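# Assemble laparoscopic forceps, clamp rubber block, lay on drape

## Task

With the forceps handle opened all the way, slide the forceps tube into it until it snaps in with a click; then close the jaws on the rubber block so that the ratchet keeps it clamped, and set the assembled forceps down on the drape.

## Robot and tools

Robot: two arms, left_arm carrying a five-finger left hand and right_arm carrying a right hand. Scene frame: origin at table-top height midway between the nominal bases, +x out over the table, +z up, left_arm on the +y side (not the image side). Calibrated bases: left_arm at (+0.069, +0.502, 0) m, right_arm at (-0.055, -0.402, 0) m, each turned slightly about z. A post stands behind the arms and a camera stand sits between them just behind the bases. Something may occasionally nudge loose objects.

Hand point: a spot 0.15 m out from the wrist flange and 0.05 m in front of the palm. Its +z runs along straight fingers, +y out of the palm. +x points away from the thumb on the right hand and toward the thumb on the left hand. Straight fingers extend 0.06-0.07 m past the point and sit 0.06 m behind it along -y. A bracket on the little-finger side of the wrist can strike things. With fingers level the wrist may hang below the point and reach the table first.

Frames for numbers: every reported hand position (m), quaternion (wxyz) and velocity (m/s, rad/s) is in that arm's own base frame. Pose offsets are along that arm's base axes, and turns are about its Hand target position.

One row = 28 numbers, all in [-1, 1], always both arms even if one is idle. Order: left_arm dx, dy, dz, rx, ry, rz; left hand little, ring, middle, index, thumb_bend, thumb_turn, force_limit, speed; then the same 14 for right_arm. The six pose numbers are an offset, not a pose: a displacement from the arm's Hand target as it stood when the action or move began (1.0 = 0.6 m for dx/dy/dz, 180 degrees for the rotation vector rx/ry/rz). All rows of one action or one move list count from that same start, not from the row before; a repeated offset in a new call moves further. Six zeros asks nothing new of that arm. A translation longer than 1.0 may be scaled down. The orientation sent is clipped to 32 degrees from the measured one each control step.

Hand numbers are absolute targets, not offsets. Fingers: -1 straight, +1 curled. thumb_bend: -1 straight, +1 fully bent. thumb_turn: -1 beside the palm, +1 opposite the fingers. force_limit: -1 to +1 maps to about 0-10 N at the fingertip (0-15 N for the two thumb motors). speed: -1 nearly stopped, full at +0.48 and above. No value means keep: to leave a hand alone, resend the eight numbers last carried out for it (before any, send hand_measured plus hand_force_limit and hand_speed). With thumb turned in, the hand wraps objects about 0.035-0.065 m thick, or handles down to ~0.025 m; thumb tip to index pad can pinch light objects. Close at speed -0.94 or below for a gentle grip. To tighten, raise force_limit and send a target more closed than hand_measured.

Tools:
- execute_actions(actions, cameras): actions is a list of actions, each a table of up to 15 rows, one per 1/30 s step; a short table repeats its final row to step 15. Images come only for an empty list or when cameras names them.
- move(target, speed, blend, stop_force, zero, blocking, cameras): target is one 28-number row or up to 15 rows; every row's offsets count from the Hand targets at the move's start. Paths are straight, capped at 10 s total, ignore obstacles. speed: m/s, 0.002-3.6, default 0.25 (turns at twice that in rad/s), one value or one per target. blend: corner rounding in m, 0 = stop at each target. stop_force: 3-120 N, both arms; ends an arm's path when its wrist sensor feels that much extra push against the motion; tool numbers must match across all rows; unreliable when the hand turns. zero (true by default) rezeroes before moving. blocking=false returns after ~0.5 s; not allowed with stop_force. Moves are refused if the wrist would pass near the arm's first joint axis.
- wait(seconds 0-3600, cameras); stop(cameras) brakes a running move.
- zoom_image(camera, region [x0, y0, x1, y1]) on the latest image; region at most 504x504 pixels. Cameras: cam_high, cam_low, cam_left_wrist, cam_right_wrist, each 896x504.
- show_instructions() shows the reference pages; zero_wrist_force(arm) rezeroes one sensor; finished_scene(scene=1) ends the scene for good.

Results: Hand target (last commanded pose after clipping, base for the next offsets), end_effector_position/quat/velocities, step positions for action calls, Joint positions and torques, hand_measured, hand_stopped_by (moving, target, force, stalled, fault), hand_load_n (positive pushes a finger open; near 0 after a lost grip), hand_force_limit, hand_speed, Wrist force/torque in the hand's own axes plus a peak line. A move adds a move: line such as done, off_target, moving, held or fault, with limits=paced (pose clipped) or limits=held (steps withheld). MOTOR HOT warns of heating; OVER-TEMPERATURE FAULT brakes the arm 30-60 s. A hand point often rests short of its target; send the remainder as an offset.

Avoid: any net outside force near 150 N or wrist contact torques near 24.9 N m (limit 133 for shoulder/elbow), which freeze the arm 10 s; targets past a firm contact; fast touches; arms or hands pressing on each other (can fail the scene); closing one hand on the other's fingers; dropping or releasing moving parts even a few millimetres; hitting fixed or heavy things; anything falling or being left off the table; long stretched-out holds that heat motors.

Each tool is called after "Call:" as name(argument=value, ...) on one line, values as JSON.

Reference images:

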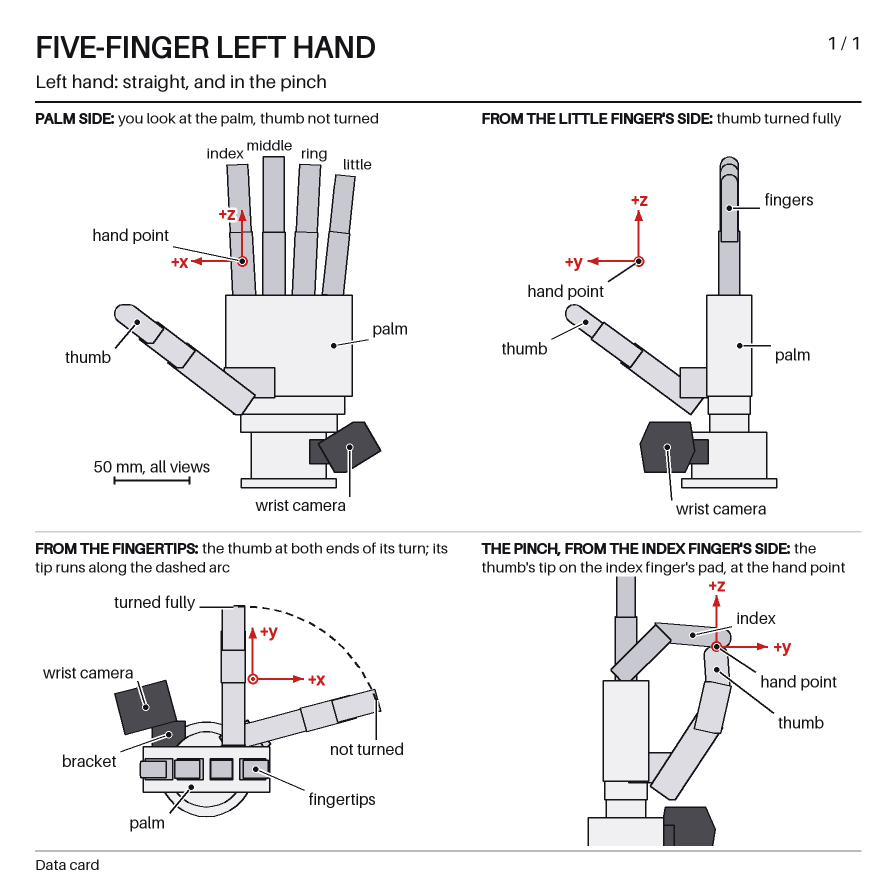

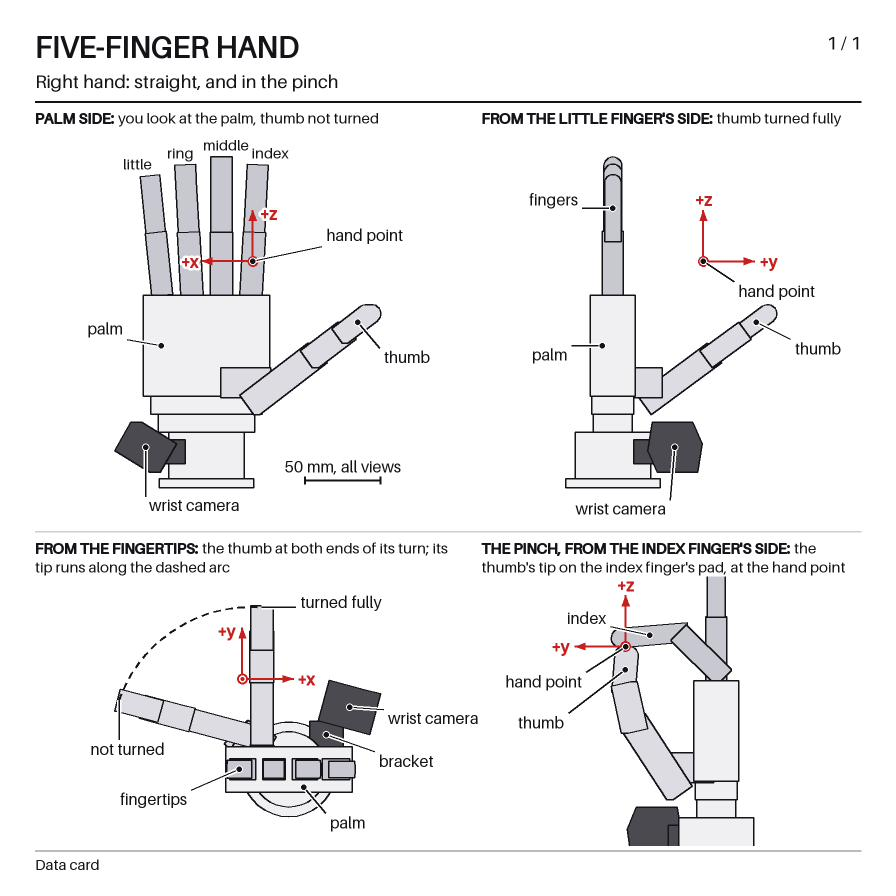

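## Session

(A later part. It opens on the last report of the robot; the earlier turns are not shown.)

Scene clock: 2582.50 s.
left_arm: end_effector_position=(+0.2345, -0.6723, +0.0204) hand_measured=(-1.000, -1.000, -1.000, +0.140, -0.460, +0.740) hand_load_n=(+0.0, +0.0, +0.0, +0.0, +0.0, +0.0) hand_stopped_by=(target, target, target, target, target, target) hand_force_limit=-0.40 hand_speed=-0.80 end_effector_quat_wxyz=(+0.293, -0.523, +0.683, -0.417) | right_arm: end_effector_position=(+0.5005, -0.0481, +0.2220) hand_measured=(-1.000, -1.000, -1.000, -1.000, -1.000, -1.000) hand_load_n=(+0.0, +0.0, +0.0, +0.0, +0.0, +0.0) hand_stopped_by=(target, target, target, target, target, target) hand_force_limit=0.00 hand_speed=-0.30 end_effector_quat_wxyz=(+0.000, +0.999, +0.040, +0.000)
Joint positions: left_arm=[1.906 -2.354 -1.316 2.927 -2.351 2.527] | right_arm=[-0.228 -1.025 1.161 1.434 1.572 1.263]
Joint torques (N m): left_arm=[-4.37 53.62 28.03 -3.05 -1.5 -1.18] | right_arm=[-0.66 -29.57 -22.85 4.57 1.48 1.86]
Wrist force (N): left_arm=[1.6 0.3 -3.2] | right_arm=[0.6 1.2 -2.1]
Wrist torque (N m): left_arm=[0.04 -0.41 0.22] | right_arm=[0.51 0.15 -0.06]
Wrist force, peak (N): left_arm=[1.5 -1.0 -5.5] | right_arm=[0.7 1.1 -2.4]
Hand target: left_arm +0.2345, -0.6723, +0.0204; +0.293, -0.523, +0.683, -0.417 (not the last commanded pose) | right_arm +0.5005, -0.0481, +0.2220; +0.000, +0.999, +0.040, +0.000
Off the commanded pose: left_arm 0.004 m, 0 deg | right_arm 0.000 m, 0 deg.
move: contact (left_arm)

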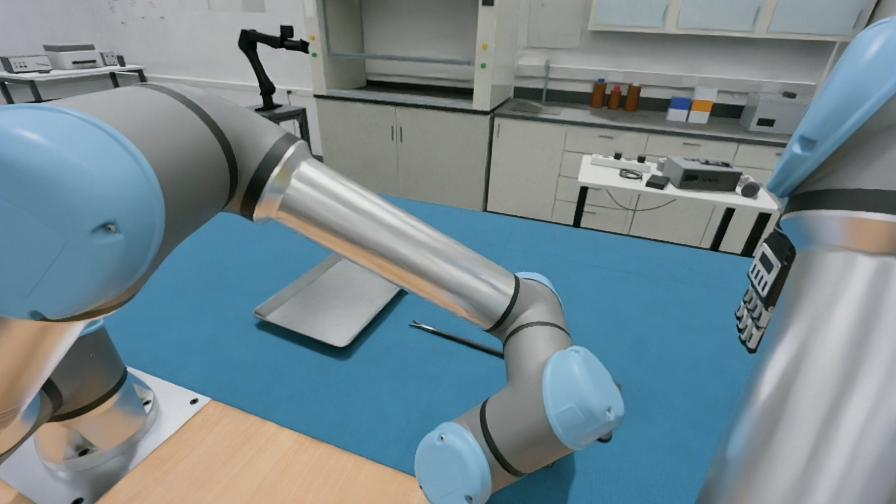

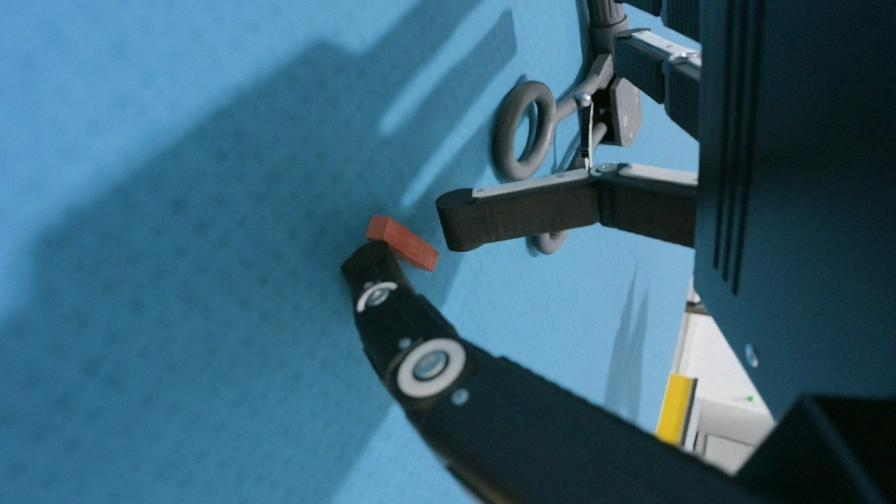

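Call:
move(target=[0,0,-0.0033,0,0,0,-1,-1,-1,0.25,-0.40,0.74,-0.5,-0.93,0,0,0,0,0,0,-1,-1,-1,-1,-1,-1,0.0,-0.3], speed=0.003, cameras=["cam_low", "cam_left_wrist"])

Call:
zoom_image(camera="cam_left_wrist", region=[250, 110, 550, 410])

Scene clock: 2590.73 s.
left_arm: end_effector_position=(+0.2345, -0.6723, +0.0185) hand_measured=(-1.000, -1.000, -1.000, +0.250, -0.402, +0.740) hand_load_n=(+0.0, +0.0, +0.0, +0.0, +1.5, +0.5) hand_stopped_by=(target, target, target, target, target, target) hand_force_limit=-0.50 hand_speed=-0.93 end_effector_quat_wxyz=(+0.293, -0.523, +0.683, -0.417) | right_arm: end_effector_position=(+0.5005, -0.0481, +0.2220) hand_measured=(-1.000, -1.000, -1.000, -1.000, -1.000, -1.000) hand_load_n=(+0.0, +0.0, +0.0, +0.0, +0.0, +0.0) hand_stopped_by=(target, target, target, target, target, target) hand_force_limit=0.00 hand_speed=-0.30 end_effector_quat_wxyz=(+0.000, +0.999, +0.040, +0.000)
Joint positions: left_arm=[1.906 -2.357 -1.317 2.931 -2.351 2.527] | right_arm=[-0.228 -1.025 1.161 1.434 1.572 1.263]
Joint torques (N m): left_arm=[10.04 35.47 3.6 1.8 0.37 0.2] | right_arm=[0.31 -29.03 -23.09 4.47 1.45 1.8]
Wrist force (N): left_arm=[2.4 -1.6 -9.1] | right_arm=[0.8 0.8 -1.8]
Wrist torque (N m): left_arm=[-0.06 -0.52 0.22] | right_arm=[0.44 0.12 -0.07]
Wrist force, peak (N): left_arm=[2.4 -1.6 -9.1] | right_arm=[1.1 0.9 -2.4]
Hand target: left_arm +0.2345, -0.6723, +0.0185; +0.293, -0.523, +0.683, -0.417 | right_arm +0.5005, -0.0481, +0.2220; +0.000, +0.999, +0.040, +0.000
Off the commanded pose: left_arm 0.000 m, 0 deg | right_arm 0.000 m, 0 deg.
move: done

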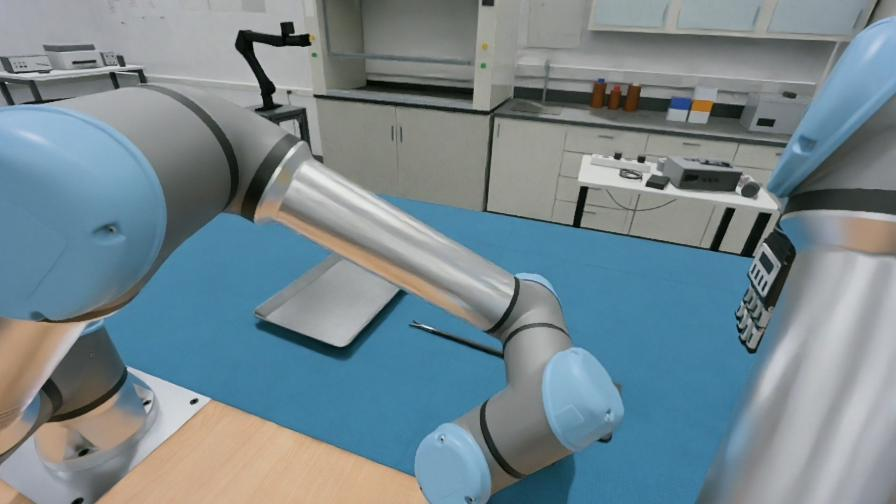

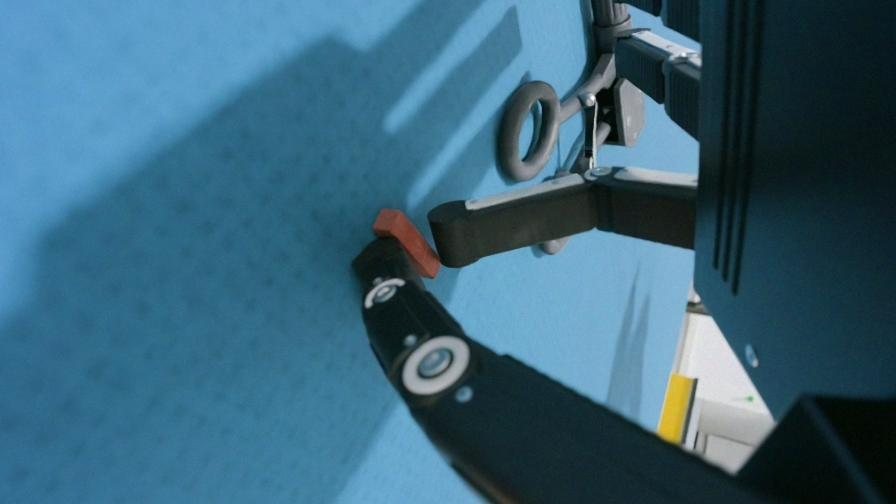

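Scaled by 1.680 from the camera's image (finer frame: 1280x720).

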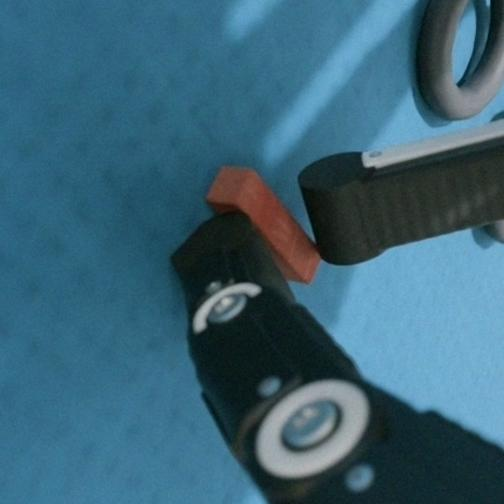

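Call:
move(target=[0,0,0.0025,0,0,0,-1,-1,-1,0.33,-0.36,0.74,-0.5,-0.93,0,0,0,0,0,0,-1,-1,-1,-1,-1,-1,0.0,-0.3], speed=0.003, cameras=["cam_low", "cam_left_wrist"])

Call:
zoom_image(camera="cam_left_wrist", region=[250, 110, 550, 410])

Scene clock: 2599.70 s.
left_arm: end_effector_position=(+0.2345, -0.6723, +0.0199) hand_measured=(-1.000, -1.000, -1.000, +0.330, -0.360, +0.740) hand_load_n=(+0.0, +0.0, +0.0, +0.0, +0.0, +0.0) hand_stopped_by=(target, target, target, target, target, target) hand_force_limit=-0.50 hand_speed=-0.93 end_effector_quat_wxyz=(+0.293, -0.523, +0.683, -0.417) | right_arm: end_effector_position=(+0.5005, -0.0481, +0.2220) hand_measured=(-1.000, -1.000, -1.000, -1.000, -1.000, -1.000) hand_load_n=(+0.0, +0.0, +0.0, +0.0, +0.0, +0.0) hand_stopped_by=(target, target, target, target, target, target) hand_force_limit=0.00 hand_speed=-0.30 end_effector_quat_wxyz=(+0.000, +0.999, +0.040, +0.000)
Joint positions: left_arm=[1.906 -2.355 -1.316 2.928 -2.351 2.527] | right_arm=[-0.228 -1.025 1.161 1.434 1.572 1.263]
Joint torques (N m): left_arm=[10.51 56.3 28.74 -3.11 -0.12 1.61] | right_arm=[1.79 -29.51 -22.4 4.47 1.43 1.71]
Wrist force (N): left_arm=[1.0 2.1 -0.2] | right_arm=[0.4 1.1 -2.2]
Wrist torque (N m): left_arm=[0.07 -0.28 0.18] | right_arm=[0.50 0.19 -0.08]
Wrist force, peak (N): left_arm=[2.6 -2.4 -10.0] | right_arm=[0.9 1.0 -2.5]
Hand target: left_arm +0.2345, -0.6723, +0.0200; +0.293, -0.523, +0.683, -0.417 | right_arm +0.5005, -0.0481, +0.2220; +0.000, +0.999, +0.040, +0.000
Off the commanded pose: left_arm 0.000 m, 0 deg | right_arm 0.000 m, 0 deg.
move: done

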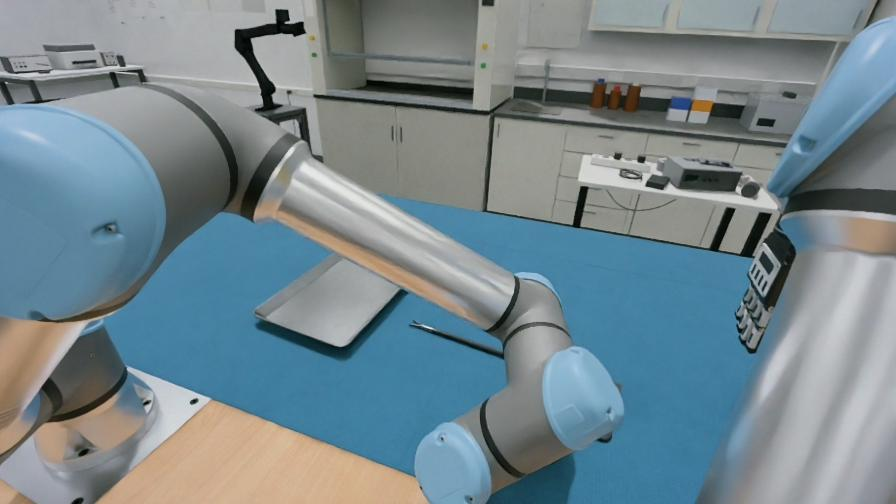

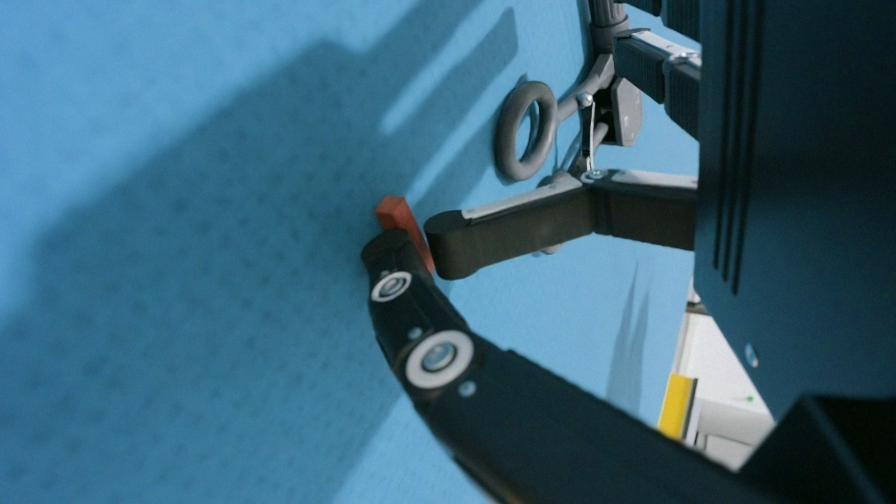

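Scaled by 1.680 from the camera's image (finer frame: 1280x720).

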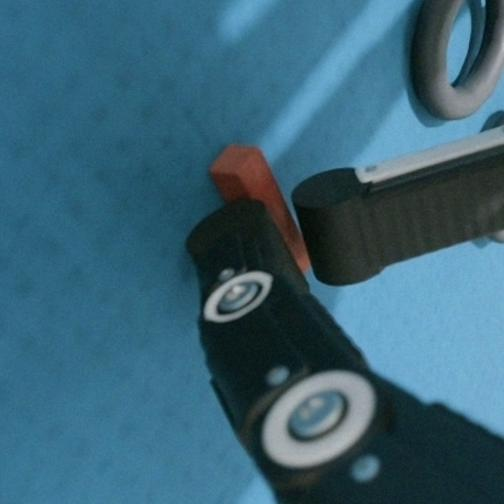

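Call:
move(target=[0,0,0.0017,0,0,0,-1,-1,-1,0.2,-0.44,0.74,-0.5,-0.9,0,0,0,0,0,0,-1,-1,-1,-1,-1,-1,0.0,-0.3], speed=0.005)

Call:
move(target=[0.0042,0.0143,0,0,0,0,-1,-1,-1,0.2,-0.44,0.74,-0.5,-0.9,0,0,0,0,0,0,-1,-1,-1,-1,-1,-1,0.0,-0.3], speed=0.02, cameras=["cam_low", "cam_left_wrist"])

Call:
zoom_image(camera="cam_left_wrist", region=[250, 110, 550, 410])

Scene clock: 2610.03 s.
left_arm: end_effector_position=(+0.2345, -0.6723, +0.0210) hand_measured=(-1.000, -1.000, -1.000, +0.200, -0.440, +0.740) hand_load_n=(+0.0, +0.0, -0.5, +0.0, +0.0, +0.0) hand_stopped_by=(target, target, target, target, target, target) hand_force_limit=-0.50 hand_speed=-0.90 end_effector_quat_wxyz=(+0.293, -0.523, +0.683, -0.417) | right_arm: end_effector_position=(+0.5005, -0.0481, +0.2220) hand_measured=(-1.000, -1.000, -1.000, -1.000, -1.000, -1.000) hand_load_n=(+0.0, +0.0, +0.0, +0.0, +0.0, +0.0) hand_stopped_by=(target, target, target, target, target, target) hand_force_limit=0.00 hand_speed=-0.30 end_effector_quat_wxyz=(+0.000, +0.999, +0.040, +0.000)
Joint positions: left_arm=[1.906 -2.354 -1.315 2.926 -2.351 2.527] | right_arm=[-0.228 -1.025 1.161 1.434 1.572 1.263]
Joint torques (N m): left_arm=[-4.84 55.13 29.06 -2.99 -2.18 1.36] | right_arm=[2.84 -29.56 -22.67 4.47 1.42 1.69]
Wrist force (N): left_arm=[0.9 2.0 -0.2] | right_arm=[0.6 1.2 -2.1]
Wrist torque (N m): left_arm=[0.05 -0.27 0.18] | right_arm=[0.52 0.16 -0.06]
Wrist force, peak (N): left_arm=[0.8 2.4 -0.3] | right_arm=[0.6 1.0 -2.6]
Hand target: left_arm +0.2345, -0.6723, +0.0210; +0.293, -0.523, +0.683, -0.417 | right_arm +0.5005, -0.0481, +0.2220; +0.000, +0.999, +0.040, +0.000
Off the commanded pose: left_arm 0.000 m, 0 deg | right_arm 0.000 m, 0 deg.
move: done

Scene clock: 2610.83 s.
left_arm: end_effector_position=(+0.2370, -0.6638, +0.0210) hand_measured=(-1.000, -1.000, -1.000, +0.200, -0.440, +0.740) hand_load_n=(+0.0, +0.0, -0.5, +0.0, +0.0, +0.0) hand_stopped_by=(target, target, target, target, target, target) hand_force_limit=-0.50 hand_speed=-0.90 end_effector_quat_wxyz=(+0.293, -0.523, +0.683, -0.417) | right_arm: end_effector_position=(+0.5005, -0.0481, +0.2220) hand_measured=(-1.000, -1.000, -1.000, -1.000, -1.000, -1.000) hand_load_n=(+0.0, +0.0, +0.0, +0.0, +0.0, +0.0) hand_stopped_by=(target, target, target, target, target, target) hand_force_limit=0.00 hand_speed=-0.30 end_effector_quat_wxyz=(+0.000, +0.999, +0.040, +0.000)
Joint positions: left_arm=[1.915 -2.335 -1.35 2.948 -2.344 2.535] | right_arm=[-0.228 -1.025 1.161 1.434 1.572 1.263]
Joint torques (N m): left_arm=[11.83 55.01 6.4 1.35 0.66 1.91] | right_arm=[2.69 -29.5 -22.42 4.49 1.42 1.74]
Wrist force (N): left_arm=[1.0 2.0 -0.1] | right_arm=[0.6 1.2 -2.4]
Wrist torque (N m): left_arm=[0.05 -0.27 0.05] | right_arm=[0.53 0.17 -0.07]
Wrist force, peak (N): left_arm=[1.0 2.2 0.1] | right_arm=[1.0 1.0 -2.3]
Hand target: left_arm +0.2370, -0.6637, +0.0210; +0.293, -0.523, +0.683, -0.417 | right_arm +0.5005, -0.0481, +0.2220; +0.000, +0.999, +0.040, +0.000
Off the commanded pose: left_arm 0.000 m, 0 deg | right_arm 0.000 m, 0 deg.
move: done

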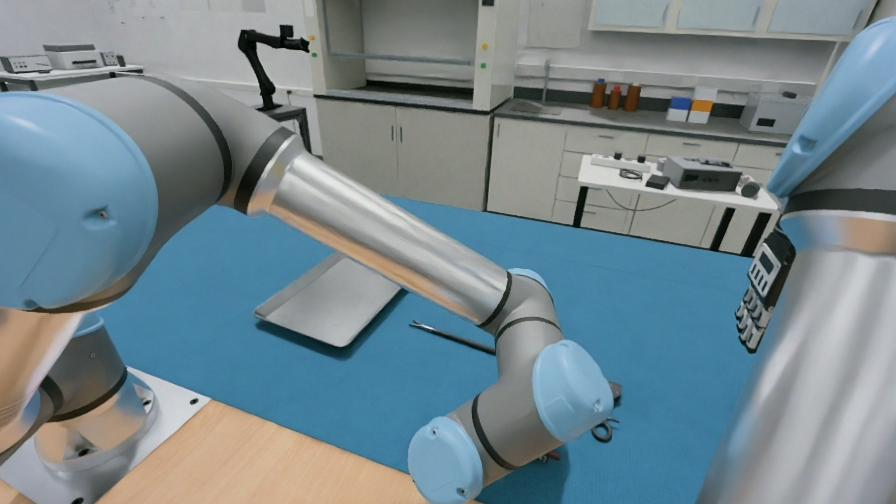

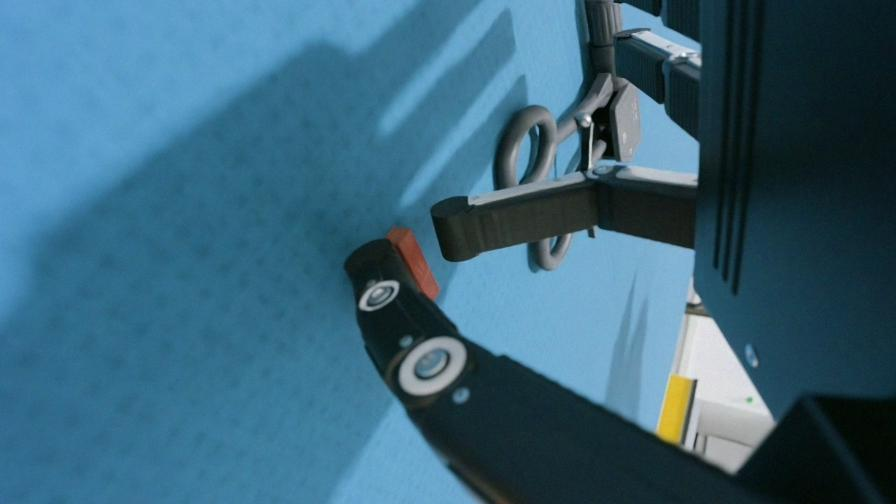

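Scaled by 1.680 from the camera's image (finer frame: 1280x720).

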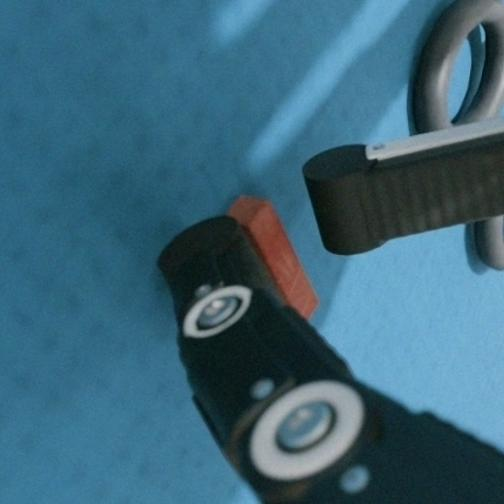

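Call:
move(target=[0.0009,0.0032,0,0,0,0,-1,-1,-1,0.2,-0.44,0.74,-0.5,-0.9,0,0,0,0,0,0,-1,-1,-1,-1,-1,-1,0.0,-0.3], speed=0.02)

Call:
move(target=[0,0,-0.0037,0,0,0,-1,-1,-1,0.3,-0.37,0.74,-0.5,-0.93,0,0,0,0,0,0,-1,-1,-1,-1,-1,-1,0.0,-0.3], speed=0.003, cameras=["cam_left_wrist"])

Call:
zoom_image(camera="cam_left_wrist", region=[250, 110, 550, 410])

Scene clock: 2619.60 s.
left_arm: end_effector_position=(+0.2376, -0.6618, +0.0210) hand_measured=(-1.000, -1.000, -1.000, +0.200, -0.440, +0.740) hand_load_n=(+0.0, +0.0, +0.0, +0.0, +0.0, +0.0) hand_stopped_by=(target, target, target, target, target, target) hand_force_limit=-0.50 hand_speed=-0.90 end_effector_quat_wxyz=(+0.293, -0.523, +0.683, -0.417) | right_arm: end_effector_position=(+0.5005, -0.0481, +0.2220) hand_measured=(-1.000, -1.000, -1.000, -1.000, -1.000, -1.000) hand_load_n=(+0.0, +0.0, +0.0, +0.0, +0.0, +0.0) hand_stopped_by=(target, target, target, target, target, target) hand_force_limit=0.00 hand_speed=-0.30 end_effector_quat_wxyz=(+0.000, +0.999, +0.040, +0.000)
Joint positions: left_arm=[1.918 -2.33 -1.358 2.953 -2.343 2.537] | right_arm=[-0.228 -1.025 1.161 1.434 1.572 1.263]
Joint torques (N m): left_arm=[9.4 54.19 5.73 1.18 0.69 1.76] | right_arm=[3.89 -29.07 -22.28 4.45 1.45 1.7]
Wrist force (N): left_arm=[0.6 2.0 0.0] | right_arm=[0.6 1.0 -2.3]
Wrist torque (N m): left_arm=[0.04 -0.23 0.04] | right_arm=[0.50 0.16 -0.07]
Wrist force, peak (N): left_arm=[1.1 2.2 -0.3] | right_arm=[0.8 1.1 -2.4]
Hand target: left_arm +0.2376, -0.6618, +0.0210; +0.293, -0.523, +0.683, -0.417 | right_arm +0.5005, -0.0481, +0.2220; +0.000, +0.999, +0.040, +0.000
Off the commanded pose: left_arm 0.000 m, 0 deg | right_arm 0.000 m, 0 deg.
move: done

Scene clock: 2620.57 s.
left_arm: end_effector_position=(+0.2376, -0.6618, +0.0188) hand_measured=(-1.000, -1.000, -1.000, +0.300, -0.370, +0.740) hand_load_n=(+0.0, +0.0, +0.0, +0.0, +0.0, +0.0) hand_stopped_by=(target, target, target, target, target, target) hand_force_limit=-0.50 hand_speed=-0.93 end_effector_quat_wxyz=(+0.293, -0.523, +0.683, -0.417) | right_arm: end_effector_position=(+0.5005, -0.0481, +0.2220) hand_measured=(-1.000, -1.000, -1.000, -1.000, -1.000, -1.000) hand_load_n=(+0.0, +0.0, +0.0, +0.0, +0.0, +0.0) hand_stopped_by=(target, target, target, target, target, target) hand_force_limit=0.00 hand_speed=-0.30 end_effector_quat_wxyz=(+0.000, +0.999, +0.040, +0.000)
Joint positions: left_arm=[1.918 -2.333 -1.359 2.957 -2.343 2.537] | right_arm=[-0.228 -1.025 1.161 1.434 1.572 1.263]
Joint torques (N m): left_arm=[10.44 39.66 6.59 1.38 0.62 1.59] | right_arm=[4.01 -29.5 -22.19 4.51 1.4 1.5]
Wrist force (N): left_arm=[1.1 1.8 -0.1] | right_arm=[0.6 1.1 -2.2]
Wrist torque (N m): left_arm=[0.03 -0.30 0.07] | right_arm=[0.51 0.16 -0.07]
Wrist force, peak (N): left_arm=[0.7 2.2 -0.3] | right_arm=[0.4 1.3 -2.4]
Hand target: left_arm +0.2376, -0.6618, +0.0188; +0.293, -0.523, +0.683, -0.417 | right_arm +0.5005, -0.0481, +0.2220; +0.000, +0.999, +0.040, +0.000
Off the commanded pose: left_arm 0.000 m, 0 deg | right_arm 0.000 m, 0 deg.
move: done

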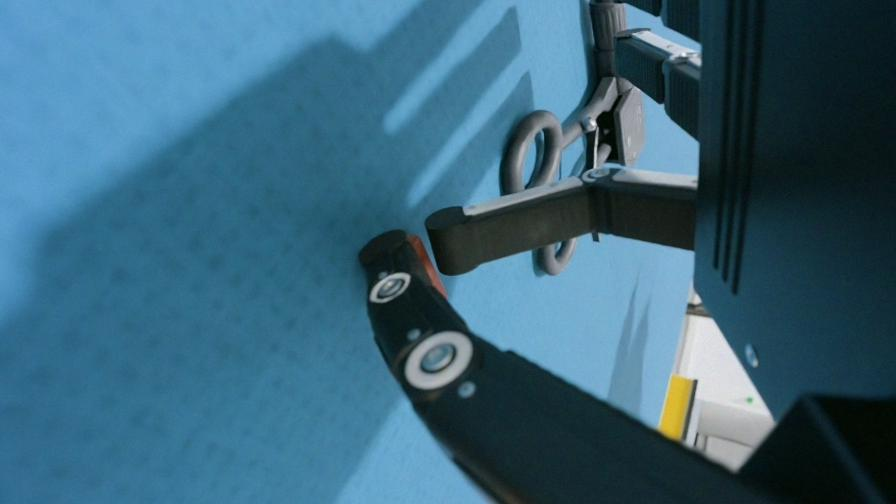

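Scaled by 1.680 from the camera's image (finer frame: 1280x720).

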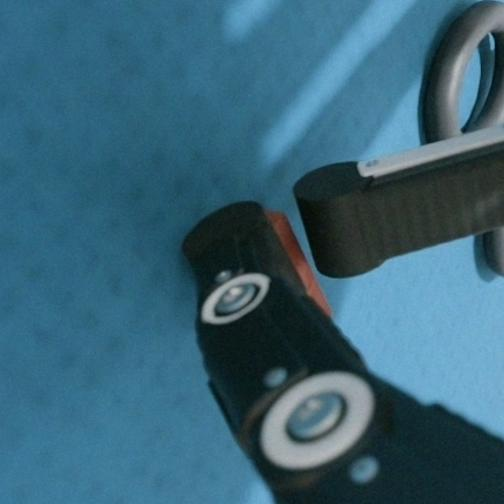

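Call:
move(target=[0,0,-0.0083,0,0,0,-1,-1,-1,0.3,-0.37,0.74,-0.5,-0.93,0,0,0,0,0,0,-1,-1,-1,-1,-1,-1,0.0,-0.3], speed=0.005, stop_force=3)

Call:
move(target=[0,0,0.0008,0,0,0,-1,-1,-1,0.6,-0.37,0.74,-0.1,-0.93,0,0,0,0,0,0,-1,-1,-1,-1,-1,-1,0.0,-0.3], speed=0.005, cameras=["cam_left_wrist"])

Call:
zoom_image(camera="cam_left_wrist", region=[250, 110, 550, 410])

Scene clock: 2628.20 s.
left_arm: end_effector_position=(+0.2376, -0.6618, +0.0179) hand_measured=(-1.000, -1.000, -1.000, +0.300, -0.370, +0.740) hand_load_n=(+0.0, +0.0, +0.0, +0.0, +0.0, +0.0) hand_stopped_by=(target, target, target, target, target, target) hand_force_limit=-0.50 hand_speed=-0.93 end_effector_quat_wxyz=(+0.293, -0.523, +0.683, -0.417) | right_arm: end_effector_position=(+0.5005, -0.0481, +0.2220) hand_measured=(-1.000, -1.000, -1.000, -1.000, -1.000, -1.000) hand_load_n=(+0.0, +0.0, +0.0, +0.0, +0.0, +0.0) hand_stopped_by=(target, target, target, target, target, target) hand_force_limit=0.00 hand_speed=-0.30 end_effector_quat_wxyz=(+0.000, +0.999, +0.040, +0.000)
Joint positions: left_arm=[1.918 -2.334 -1.36 2.959 -2.343 2.537] | right_arm=[-0.228 -1.025 1.161 1.434 1.572 1.263]
Joint torques (N m): left_arm=[11.39 51.95 26.53 -3.06 0.72 1.55] | right_arm=[5.09 -29.51 -22.34 4.42 1.33 1.59]
Wrist force (N): left_arm=[1.3 0.2 -3.4] | right_arm=[0.6 1.0 -2.0]
Wrist torque (N m): left_arm=[-0.01 -0.36 0.08] | right_arm=[0.48 0.15 -0.08]
Wrist force, peak (N): left_arm=[1.2 -0.6 -4.3] | right_arm=[0.9 1.1 -2.5]
Hand target: left_arm +0.2376, -0.6618, +0.0179; +0.293, -0.523, +0.683, -0.417 (not the last commanded pose) | right_arm +0.5005, -0.0481, +0.2220; +0.000, +0.999, +0.040, +0.000
Off the commanded pose: left_arm 0.004 m, 0 deg | right_arm 0.000 m, 0 deg.
move: contact (left_arm)

Scene clock: 2629.97 s.
left_arm: end_effector_position=(+0.2376, -0.6618, +0.0184) hand_measured=(-1.000, -1.000, -1.000, +0.600, -0.370, +0.740) hand_load_n=(+0.0, +0.0, +0.0, +3.0, +1.0, -0.5) hand_stopped_by=(target, target, target, target, target, target) hand_force_limit=-0.10 hand_speed=-0.93 end_effector_quat_wxyz=(+0.293, -0.523, +0.683, -0.417) | right_arm: end_effector_position=(+0.5005, -0.0481, +0.2220) hand_measured=(-1.000, -1.000, -1.000, -1.000, -1.000, -1.000) hand_load_n=(+0.0, +0.0, +0.0, +0.5, +0.0, +0.0) hand_stopped_by=(target, target, target, target, target, target) hand_force_limit=0.00 hand_speed=-0.30 end_effector_quat_wxyz=(+0.000, +0.999, +0.040, +0.000)
Joint positions: left_arm=[1.918 -2.334 -1.359 2.958 -2.343 2.537] | right_arm=[-0.228 -1.025 1.161 1.434 1.572 1.263]
Joint torques (N m): left_arm=[9.92 51.25 25.84 -3.22 0.56 1.83] | right_arm=[4.34 -29.23 -22.31 4.45 1.39 1.56]
Wrist force (N): left_arm=[1.3 -0.6 0.0] | right_arm=[0.7 0.8 -2.2]
Wrist torque (N m): left_arm=[-0.08 -0.31 0.09] | right_arm=[0.47 0.14 -0.07]
Wrist force, peak (N): left_arm=[1.3 0.4 -3.2] | right_arm=[0.9 1.2 -2.4]
Hand target: left_arm +0.2376, -0.6618, +0.0184; +0.293, -0.523, +0.683, -0.417 | right_arm +0.5005, -0.0481, +0.2220; +0.000, +0.999, +0.040, +0.000
Off the commanded pose: left_arm 0.000 m, 0 deg | right_arm 0.000 m, 0 deg.
move: done

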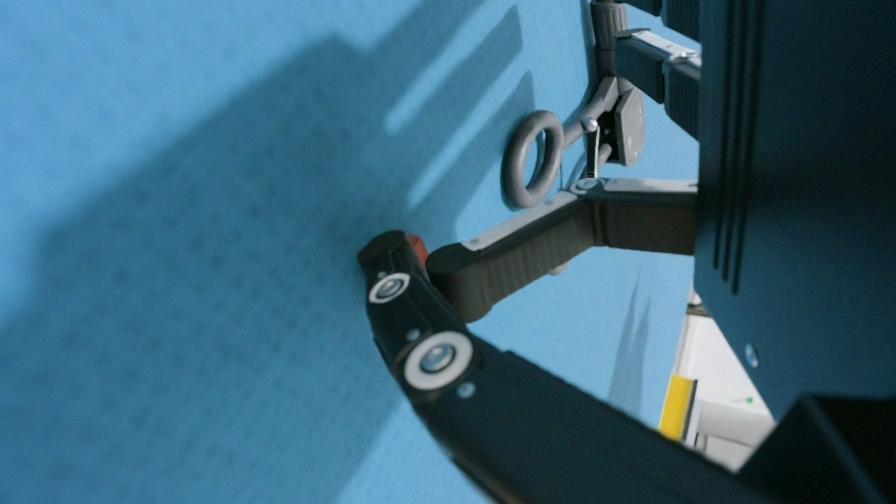

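Scaled by 1.680 from the camera's image (finer frame: 1280x720).

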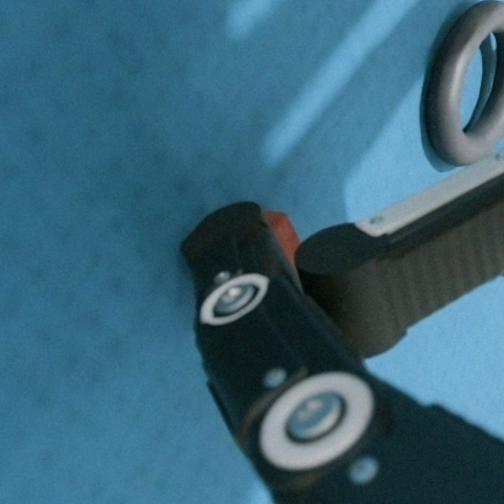

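Call:
move(target=[0,0,0.003,0,0,0,-1,-1,-1,0.2,-0.37,0.74,-0.5,-0.8,0,0,0,0,0,0,-1,-1,-1,-1,-1,-1,0.0,-0.3], speed=0.01, cameras=["cam_left_wrist"])

Call:
zoom_image(camera="cam_left_wrist", region=[250, 110, 550, 410])

Scene clock: 2641.93 s.
left_arm: end_effector_position=(+0.2376, -0.6618, +0.0202) hand_measured=(-1.000, -1.000, -1.000, +0.200, -0.370, +0.740) hand_load_n=(+0.0, +0.0, +0.0, +0.0, +0.0, -0.5) hand_stopped_by=(target, target, target, target, target, target) hand_force_limit=-0.50 hand_speed=-0.80 end_effector_quat_wxyz=(+0.293, -0.523, +0.683, -0.417) | right_arm: end_effector_position=(+0.5005, -0.0481, +0.2220) hand_measured=(-1.000, -1.000, -1.000, -1.000, -1.000, -1.000) hand_load_n=(+0.0, +0.0, +0.0, +0.0, +0.0, +0.0) hand_stopped_by=(target, target, target, target, target, target) hand_force_limit=0.00 hand_speed=-0.30 end_effector_quat_wxyz=(+0.000, +0.999, +0.040, +0.000)
Joint positions: left_arm=[1.918 -2.331 -1.358 2.954 -2.343 2.537] | right_arm=[-0.228 -1.025 1.161 1.434 1.572 1.263]
Joint torques (N m): left_arm=[6.22 54.19 28.01 -3.24 0.69 1.49] | right_arm=[4.79 -29.57 -22.18 4.42 1.35 1.52]
Wrist force (N): left_arm=[0.7 2.3 -0.2] | right_arm=[0.5 1.0 -2.2]
Wrist torque (N m): left_arm=[0.13 -0.24 0.03] | right_arm=[0.49 0.17 -0.08]
Wrist force, peak (N): left_arm=[0.8 2.7 -0.1] | right_arm=[0.5 1.3 -2.5]
Hand target: left_arm +0.2376, -0.6618, +0.0202; +0.293, -0.523, +0.683, -0.417 | right_arm +0.5005, -0.0481, +0.2220; +0.000, +0.999, +0.040, +0.000
Off the commanded pose: left_arm 0.000 m, 0 deg | right_arm 0.000 m, 0 deg.
move: done

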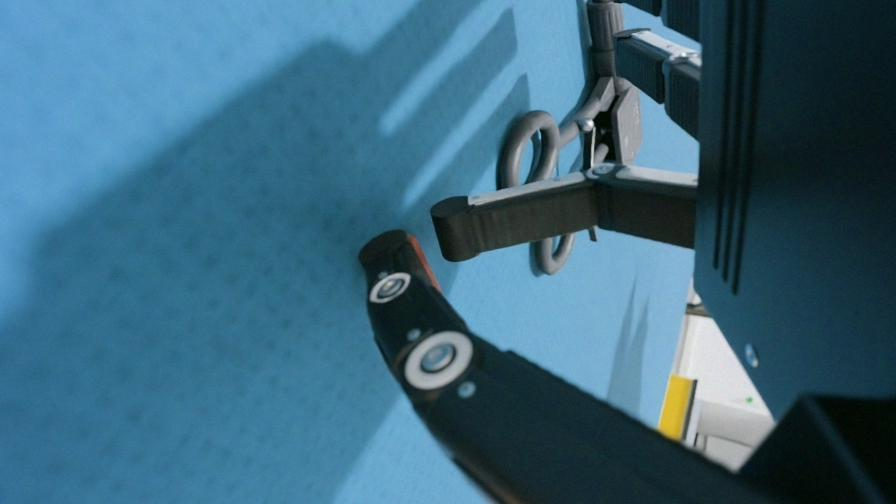

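Scaled by 1.680 from the camera's image (finer frame: 1280x720).

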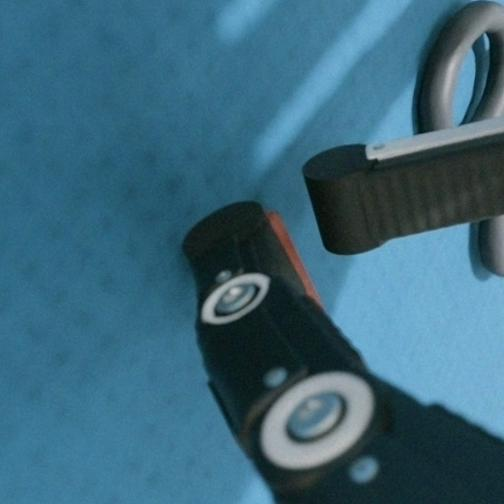

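Call:
move(target=[-0.0064,0.002,0,0,0,0,-1,-1,-1,0.15,-0.26,0.74,-0.3,-0.93,0,0,0,0,0,0,-1,-1,-1,-1,-1,-1,0.0,-0.3], speed=0.01)

Call:
move(target=[0,0,-0.012,0,0,0,-1,-1,-1,0.15,-0.26,0.74,-0.3,-0.93,0,0,0,0,0,0,-1,-1,-1,-1,-1,-1,0.0,-0.3], speed=0.005, stop_force=3, cameras=["cam_left_wrist"])

Call:
zoom_image(camera="cam_left_wrist", region=[250, 110, 550, 410])

Scene clock: 2651.47 s.
left_arm: end_effector_position=(+0.2337, -0.6606, +0.0202) hand_measured=(-1.000, -1.000, -1.000, +0.150, -0.260, +0.740) hand_load_n=(+0.0, +0.0, +0.0, +0.0, +0.0, +0.0) hand_stopped_by=(target, target, target, target, target, target) hand_force_limit=-0.30 hand_speed=-0.93 end_effector_quat_wxyz=(+0.293, -0.523, +0.683, -0.417) | right_arm: end_effector_position=(+0.5005, -0.0481, +0.2220) hand_measured=(-1.000, -1.000, -1.000, -1.000, -1.000, -1.000) hand_load_n=(+0.0, +0.0, +0.0, +0.0, +0.0, +0.0) hand_stopped_by=(target, target, target, target, target, target) hand_force_limit=0.00 hand_speed=-0.30 end_effector_quat_wxyz=(+0.000, +0.999, +0.040, +0.000)
Joint positions: left_arm=[1.912 -2.329 -1.364 2.953 -2.347 2.532] | right_arm=[-0.228 -1.025 1.161 1.434 1.572 1.263]
Joint torques (N m): left_arm=[-8.82 54.1 7.4 -2.8 -2.17 -1.86] | right_arm=[4.92 -29.11 -22.1 4.34 1.43 1.44]
Wrist force (N): left_arm=[0.5 2.5 -0.1] | right_arm=[0.7 1.0 -2.2]
Wrist torque (N m): left_arm=[0.15 -0.21 0.15] | right_arm=[0.49 0.13 -0.07]
Wrist force, peak (N): left_arm=[0.8 2.9 0.0] | right_arm=[0.8 0.9 -2.4]
Hand target: left_arm +0.2337, -0.6606, +0.0202; +0.293, -0.523, +0.683, -0.417 | right_arm +0.5005, -0.0481, +0.2220; +0.000, +0.999, +0.040, +0.000
Off the commanded pose: left_arm 0.000 m, 0 deg | right_arm 0.000 m, 0 deg.
move: done

Scene clock: 2653.80 s.
left_arm: end_effector_position=(+0.2338, -0.6606, +0.0157) hand_measured=(-1.000, -1.000, -1.000, +0.150, -0.260, +0.740) hand_load_n=(+0.0, +0.0, +0.0, -0.5, +0.0, +0.0) hand_stopped_by=(target, target, target, target, target, target) hand_force_limit=-0.30 hand_speed=-0.93 end_effector_quat_wxyz=(+0.293, -0.523, +0.683, -0.417) | right_arm: end_effector_position=(+0.5005, -0.0481, +0.2220) hand_measured=(-1.000, -1.000, -1.000, -1.000, -1.000, -1.000) hand_load_n=(+0.0, +0.0, +0.0, +0.0, +0.0, +0.0) hand_stopped_by=(target, target, target, target, target, target) hand_force_limit=0.00 hand_speed=-0.30 end_effector_quat_wxyz=(+0.000, +0.999, +0.040, +0.000)
Joint positions: left_arm=[1.912 -2.335 -1.366 2.962 -2.347 2.532] | right_arm=[-0.228 -1.025 1.161 1.434 1.572 1.263]
Joint torques (N m): left_arm=[-9.98 51.07 25.92 -3.21 -0.06 -1.28] | right_arm=[5.03 -29.21 -22.28 4.29 1.34 1.39]
Wrist force (N): left_arm=[0.9 -0.6 -1.1] | right_arm=[0.8 0.9 -2.1]
Wrist torque (N m): left_arm=[0.04 -0.27 0.19] | right_arm=[0.47 0.12 -0.06]
Wrist force, peak (N): left_arm=[1.1 -2.8 -1.7] | right_arm=[0.7 1.1 -2.5]
Hand target: left_arm +0.2338, -0.6606, +0.0157; +0.293, -0.523, +0.683, -0.417 (not the last commanded pose) | right_arm +0.5005, -0.0481, +0.2220; +0.000, +0.999, +0.040, +0.000
Off the commanded pose: left_arm 0.003 m, 0 deg | right_arm 0.000 m, 0 deg.
move: contact (left_arm)

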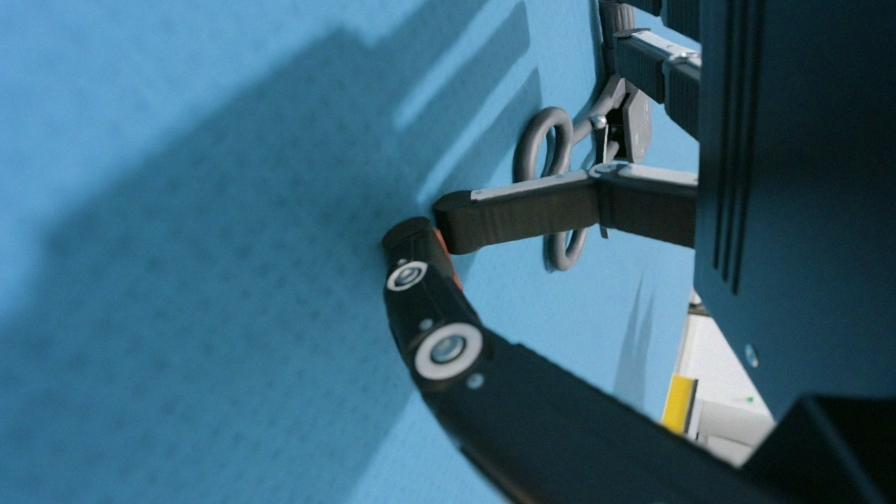

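Scaled by 1.680 from the camera's image (finer frame: 1280x720).

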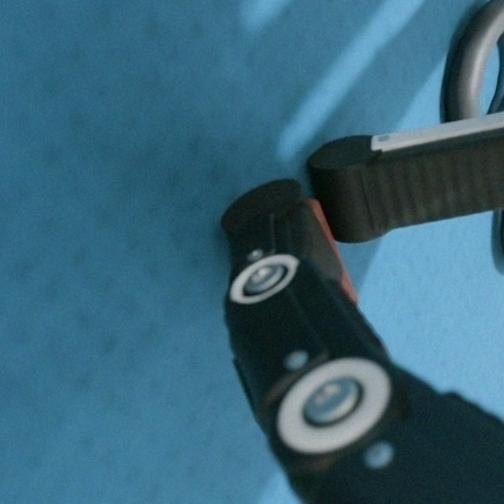

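Call:
move(target=[0,0,0,0,0,0,-1,-1,-1,0.5,-0.26,0.74,-0.1,-0.93,0,0,0,0,0,0,-1,-1,-1,-1,-1,-1,0.0,-0.3], speed=0.01, cameras=["cam_left_wrist"])

Call:
zoom_image(camera="cam_left_wrist", region=[250, 110, 550, 410])

Scene clock: 2660.20 s.
left_arm: end_effector_position=(+0.2338, -0.6606, +0.0157) hand_measured=(-1.000, -1.000, -1.000, +0.254, -0.260, +0.740) hand_load_n=(+0.0, -0.5, +0.0, +4.5, +3.0, -0.5) hand_stopped_by=(target, target, target, force, target, target) hand_force_limit=-0.10 hand_speed=-0.93 end_effector_quat_wxyz=(+0.293, -0.523, +0.683, -0.417) | right_arm: end_effector_position=(+0.5005, -0.0481, +0.2220) hand_measured=(-1.000, -1.000, -1.000, -1.000, -1.000, -1.000) hand_load_n=(+0.0, +0.0, +0.0, +0.0, +0.0, +0.0) hand_stopped_by=(target, target, target, target, target, target) hand_force_limit=0.00 hand_speed=-0.30 end_effector_quat_wxyz=(+0.000, +0.999, +0.040, +0.000)
Joint positions: left_arm=[1.912 -2.335 -1.366 2.962 -2.347 2.532] | right_arm=[-0.228 -1.025 1.161 1.434 1.572 1.263]
Joint torques (N m): left_arm=[-9.89 53.37 25.84 -2.64 0.59 -0.49] | right_arm=[4.12 -29.51 -21.86 4.34 1.28 1.39]
Wrist force (N): left_arm=[1.1 1.3 -0.5] | right_arm=[0.7 1.0 -2.1]
Wrist torque (N m): left_arm=[0.07 -0.29 0.18] | right_arm=[0.48 0.13 -0.06]
Wrist force, peak (N): left_arm=[1.1 2.7 0.0] | right_arm=[1.0 1.1 -2.5]
Hand target: left_arm +0.2338, -0.6606, +0.0157; +0.293, -0.523, +0.683, -0.417 | right_arm +0.5005, -0.0481, +0.2220; +0.000, +0.999, +0.040, +0.000
Off the commanded pose: left_arm 0.000 m, 0 deg | right_arm 0.000 m, 0 deg.
move: done

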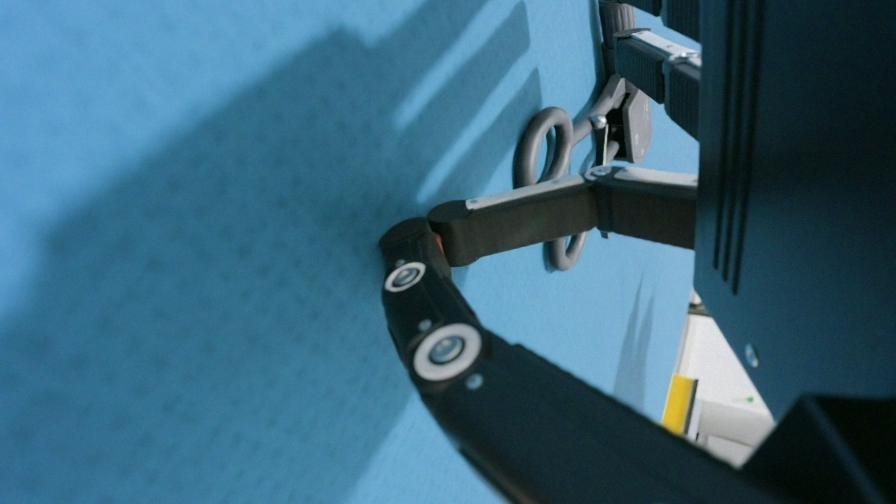

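Scaled by 1.680 from the camera's image (finer frame: 1280x720).

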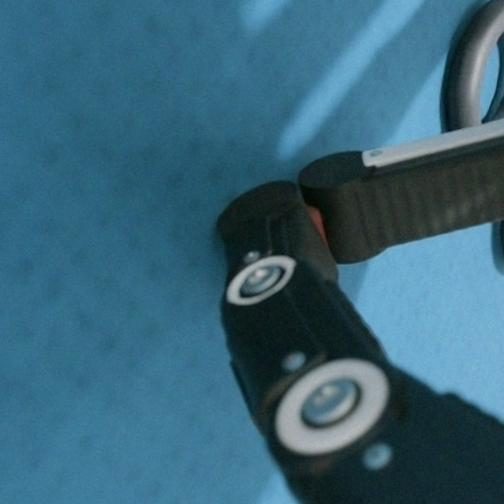

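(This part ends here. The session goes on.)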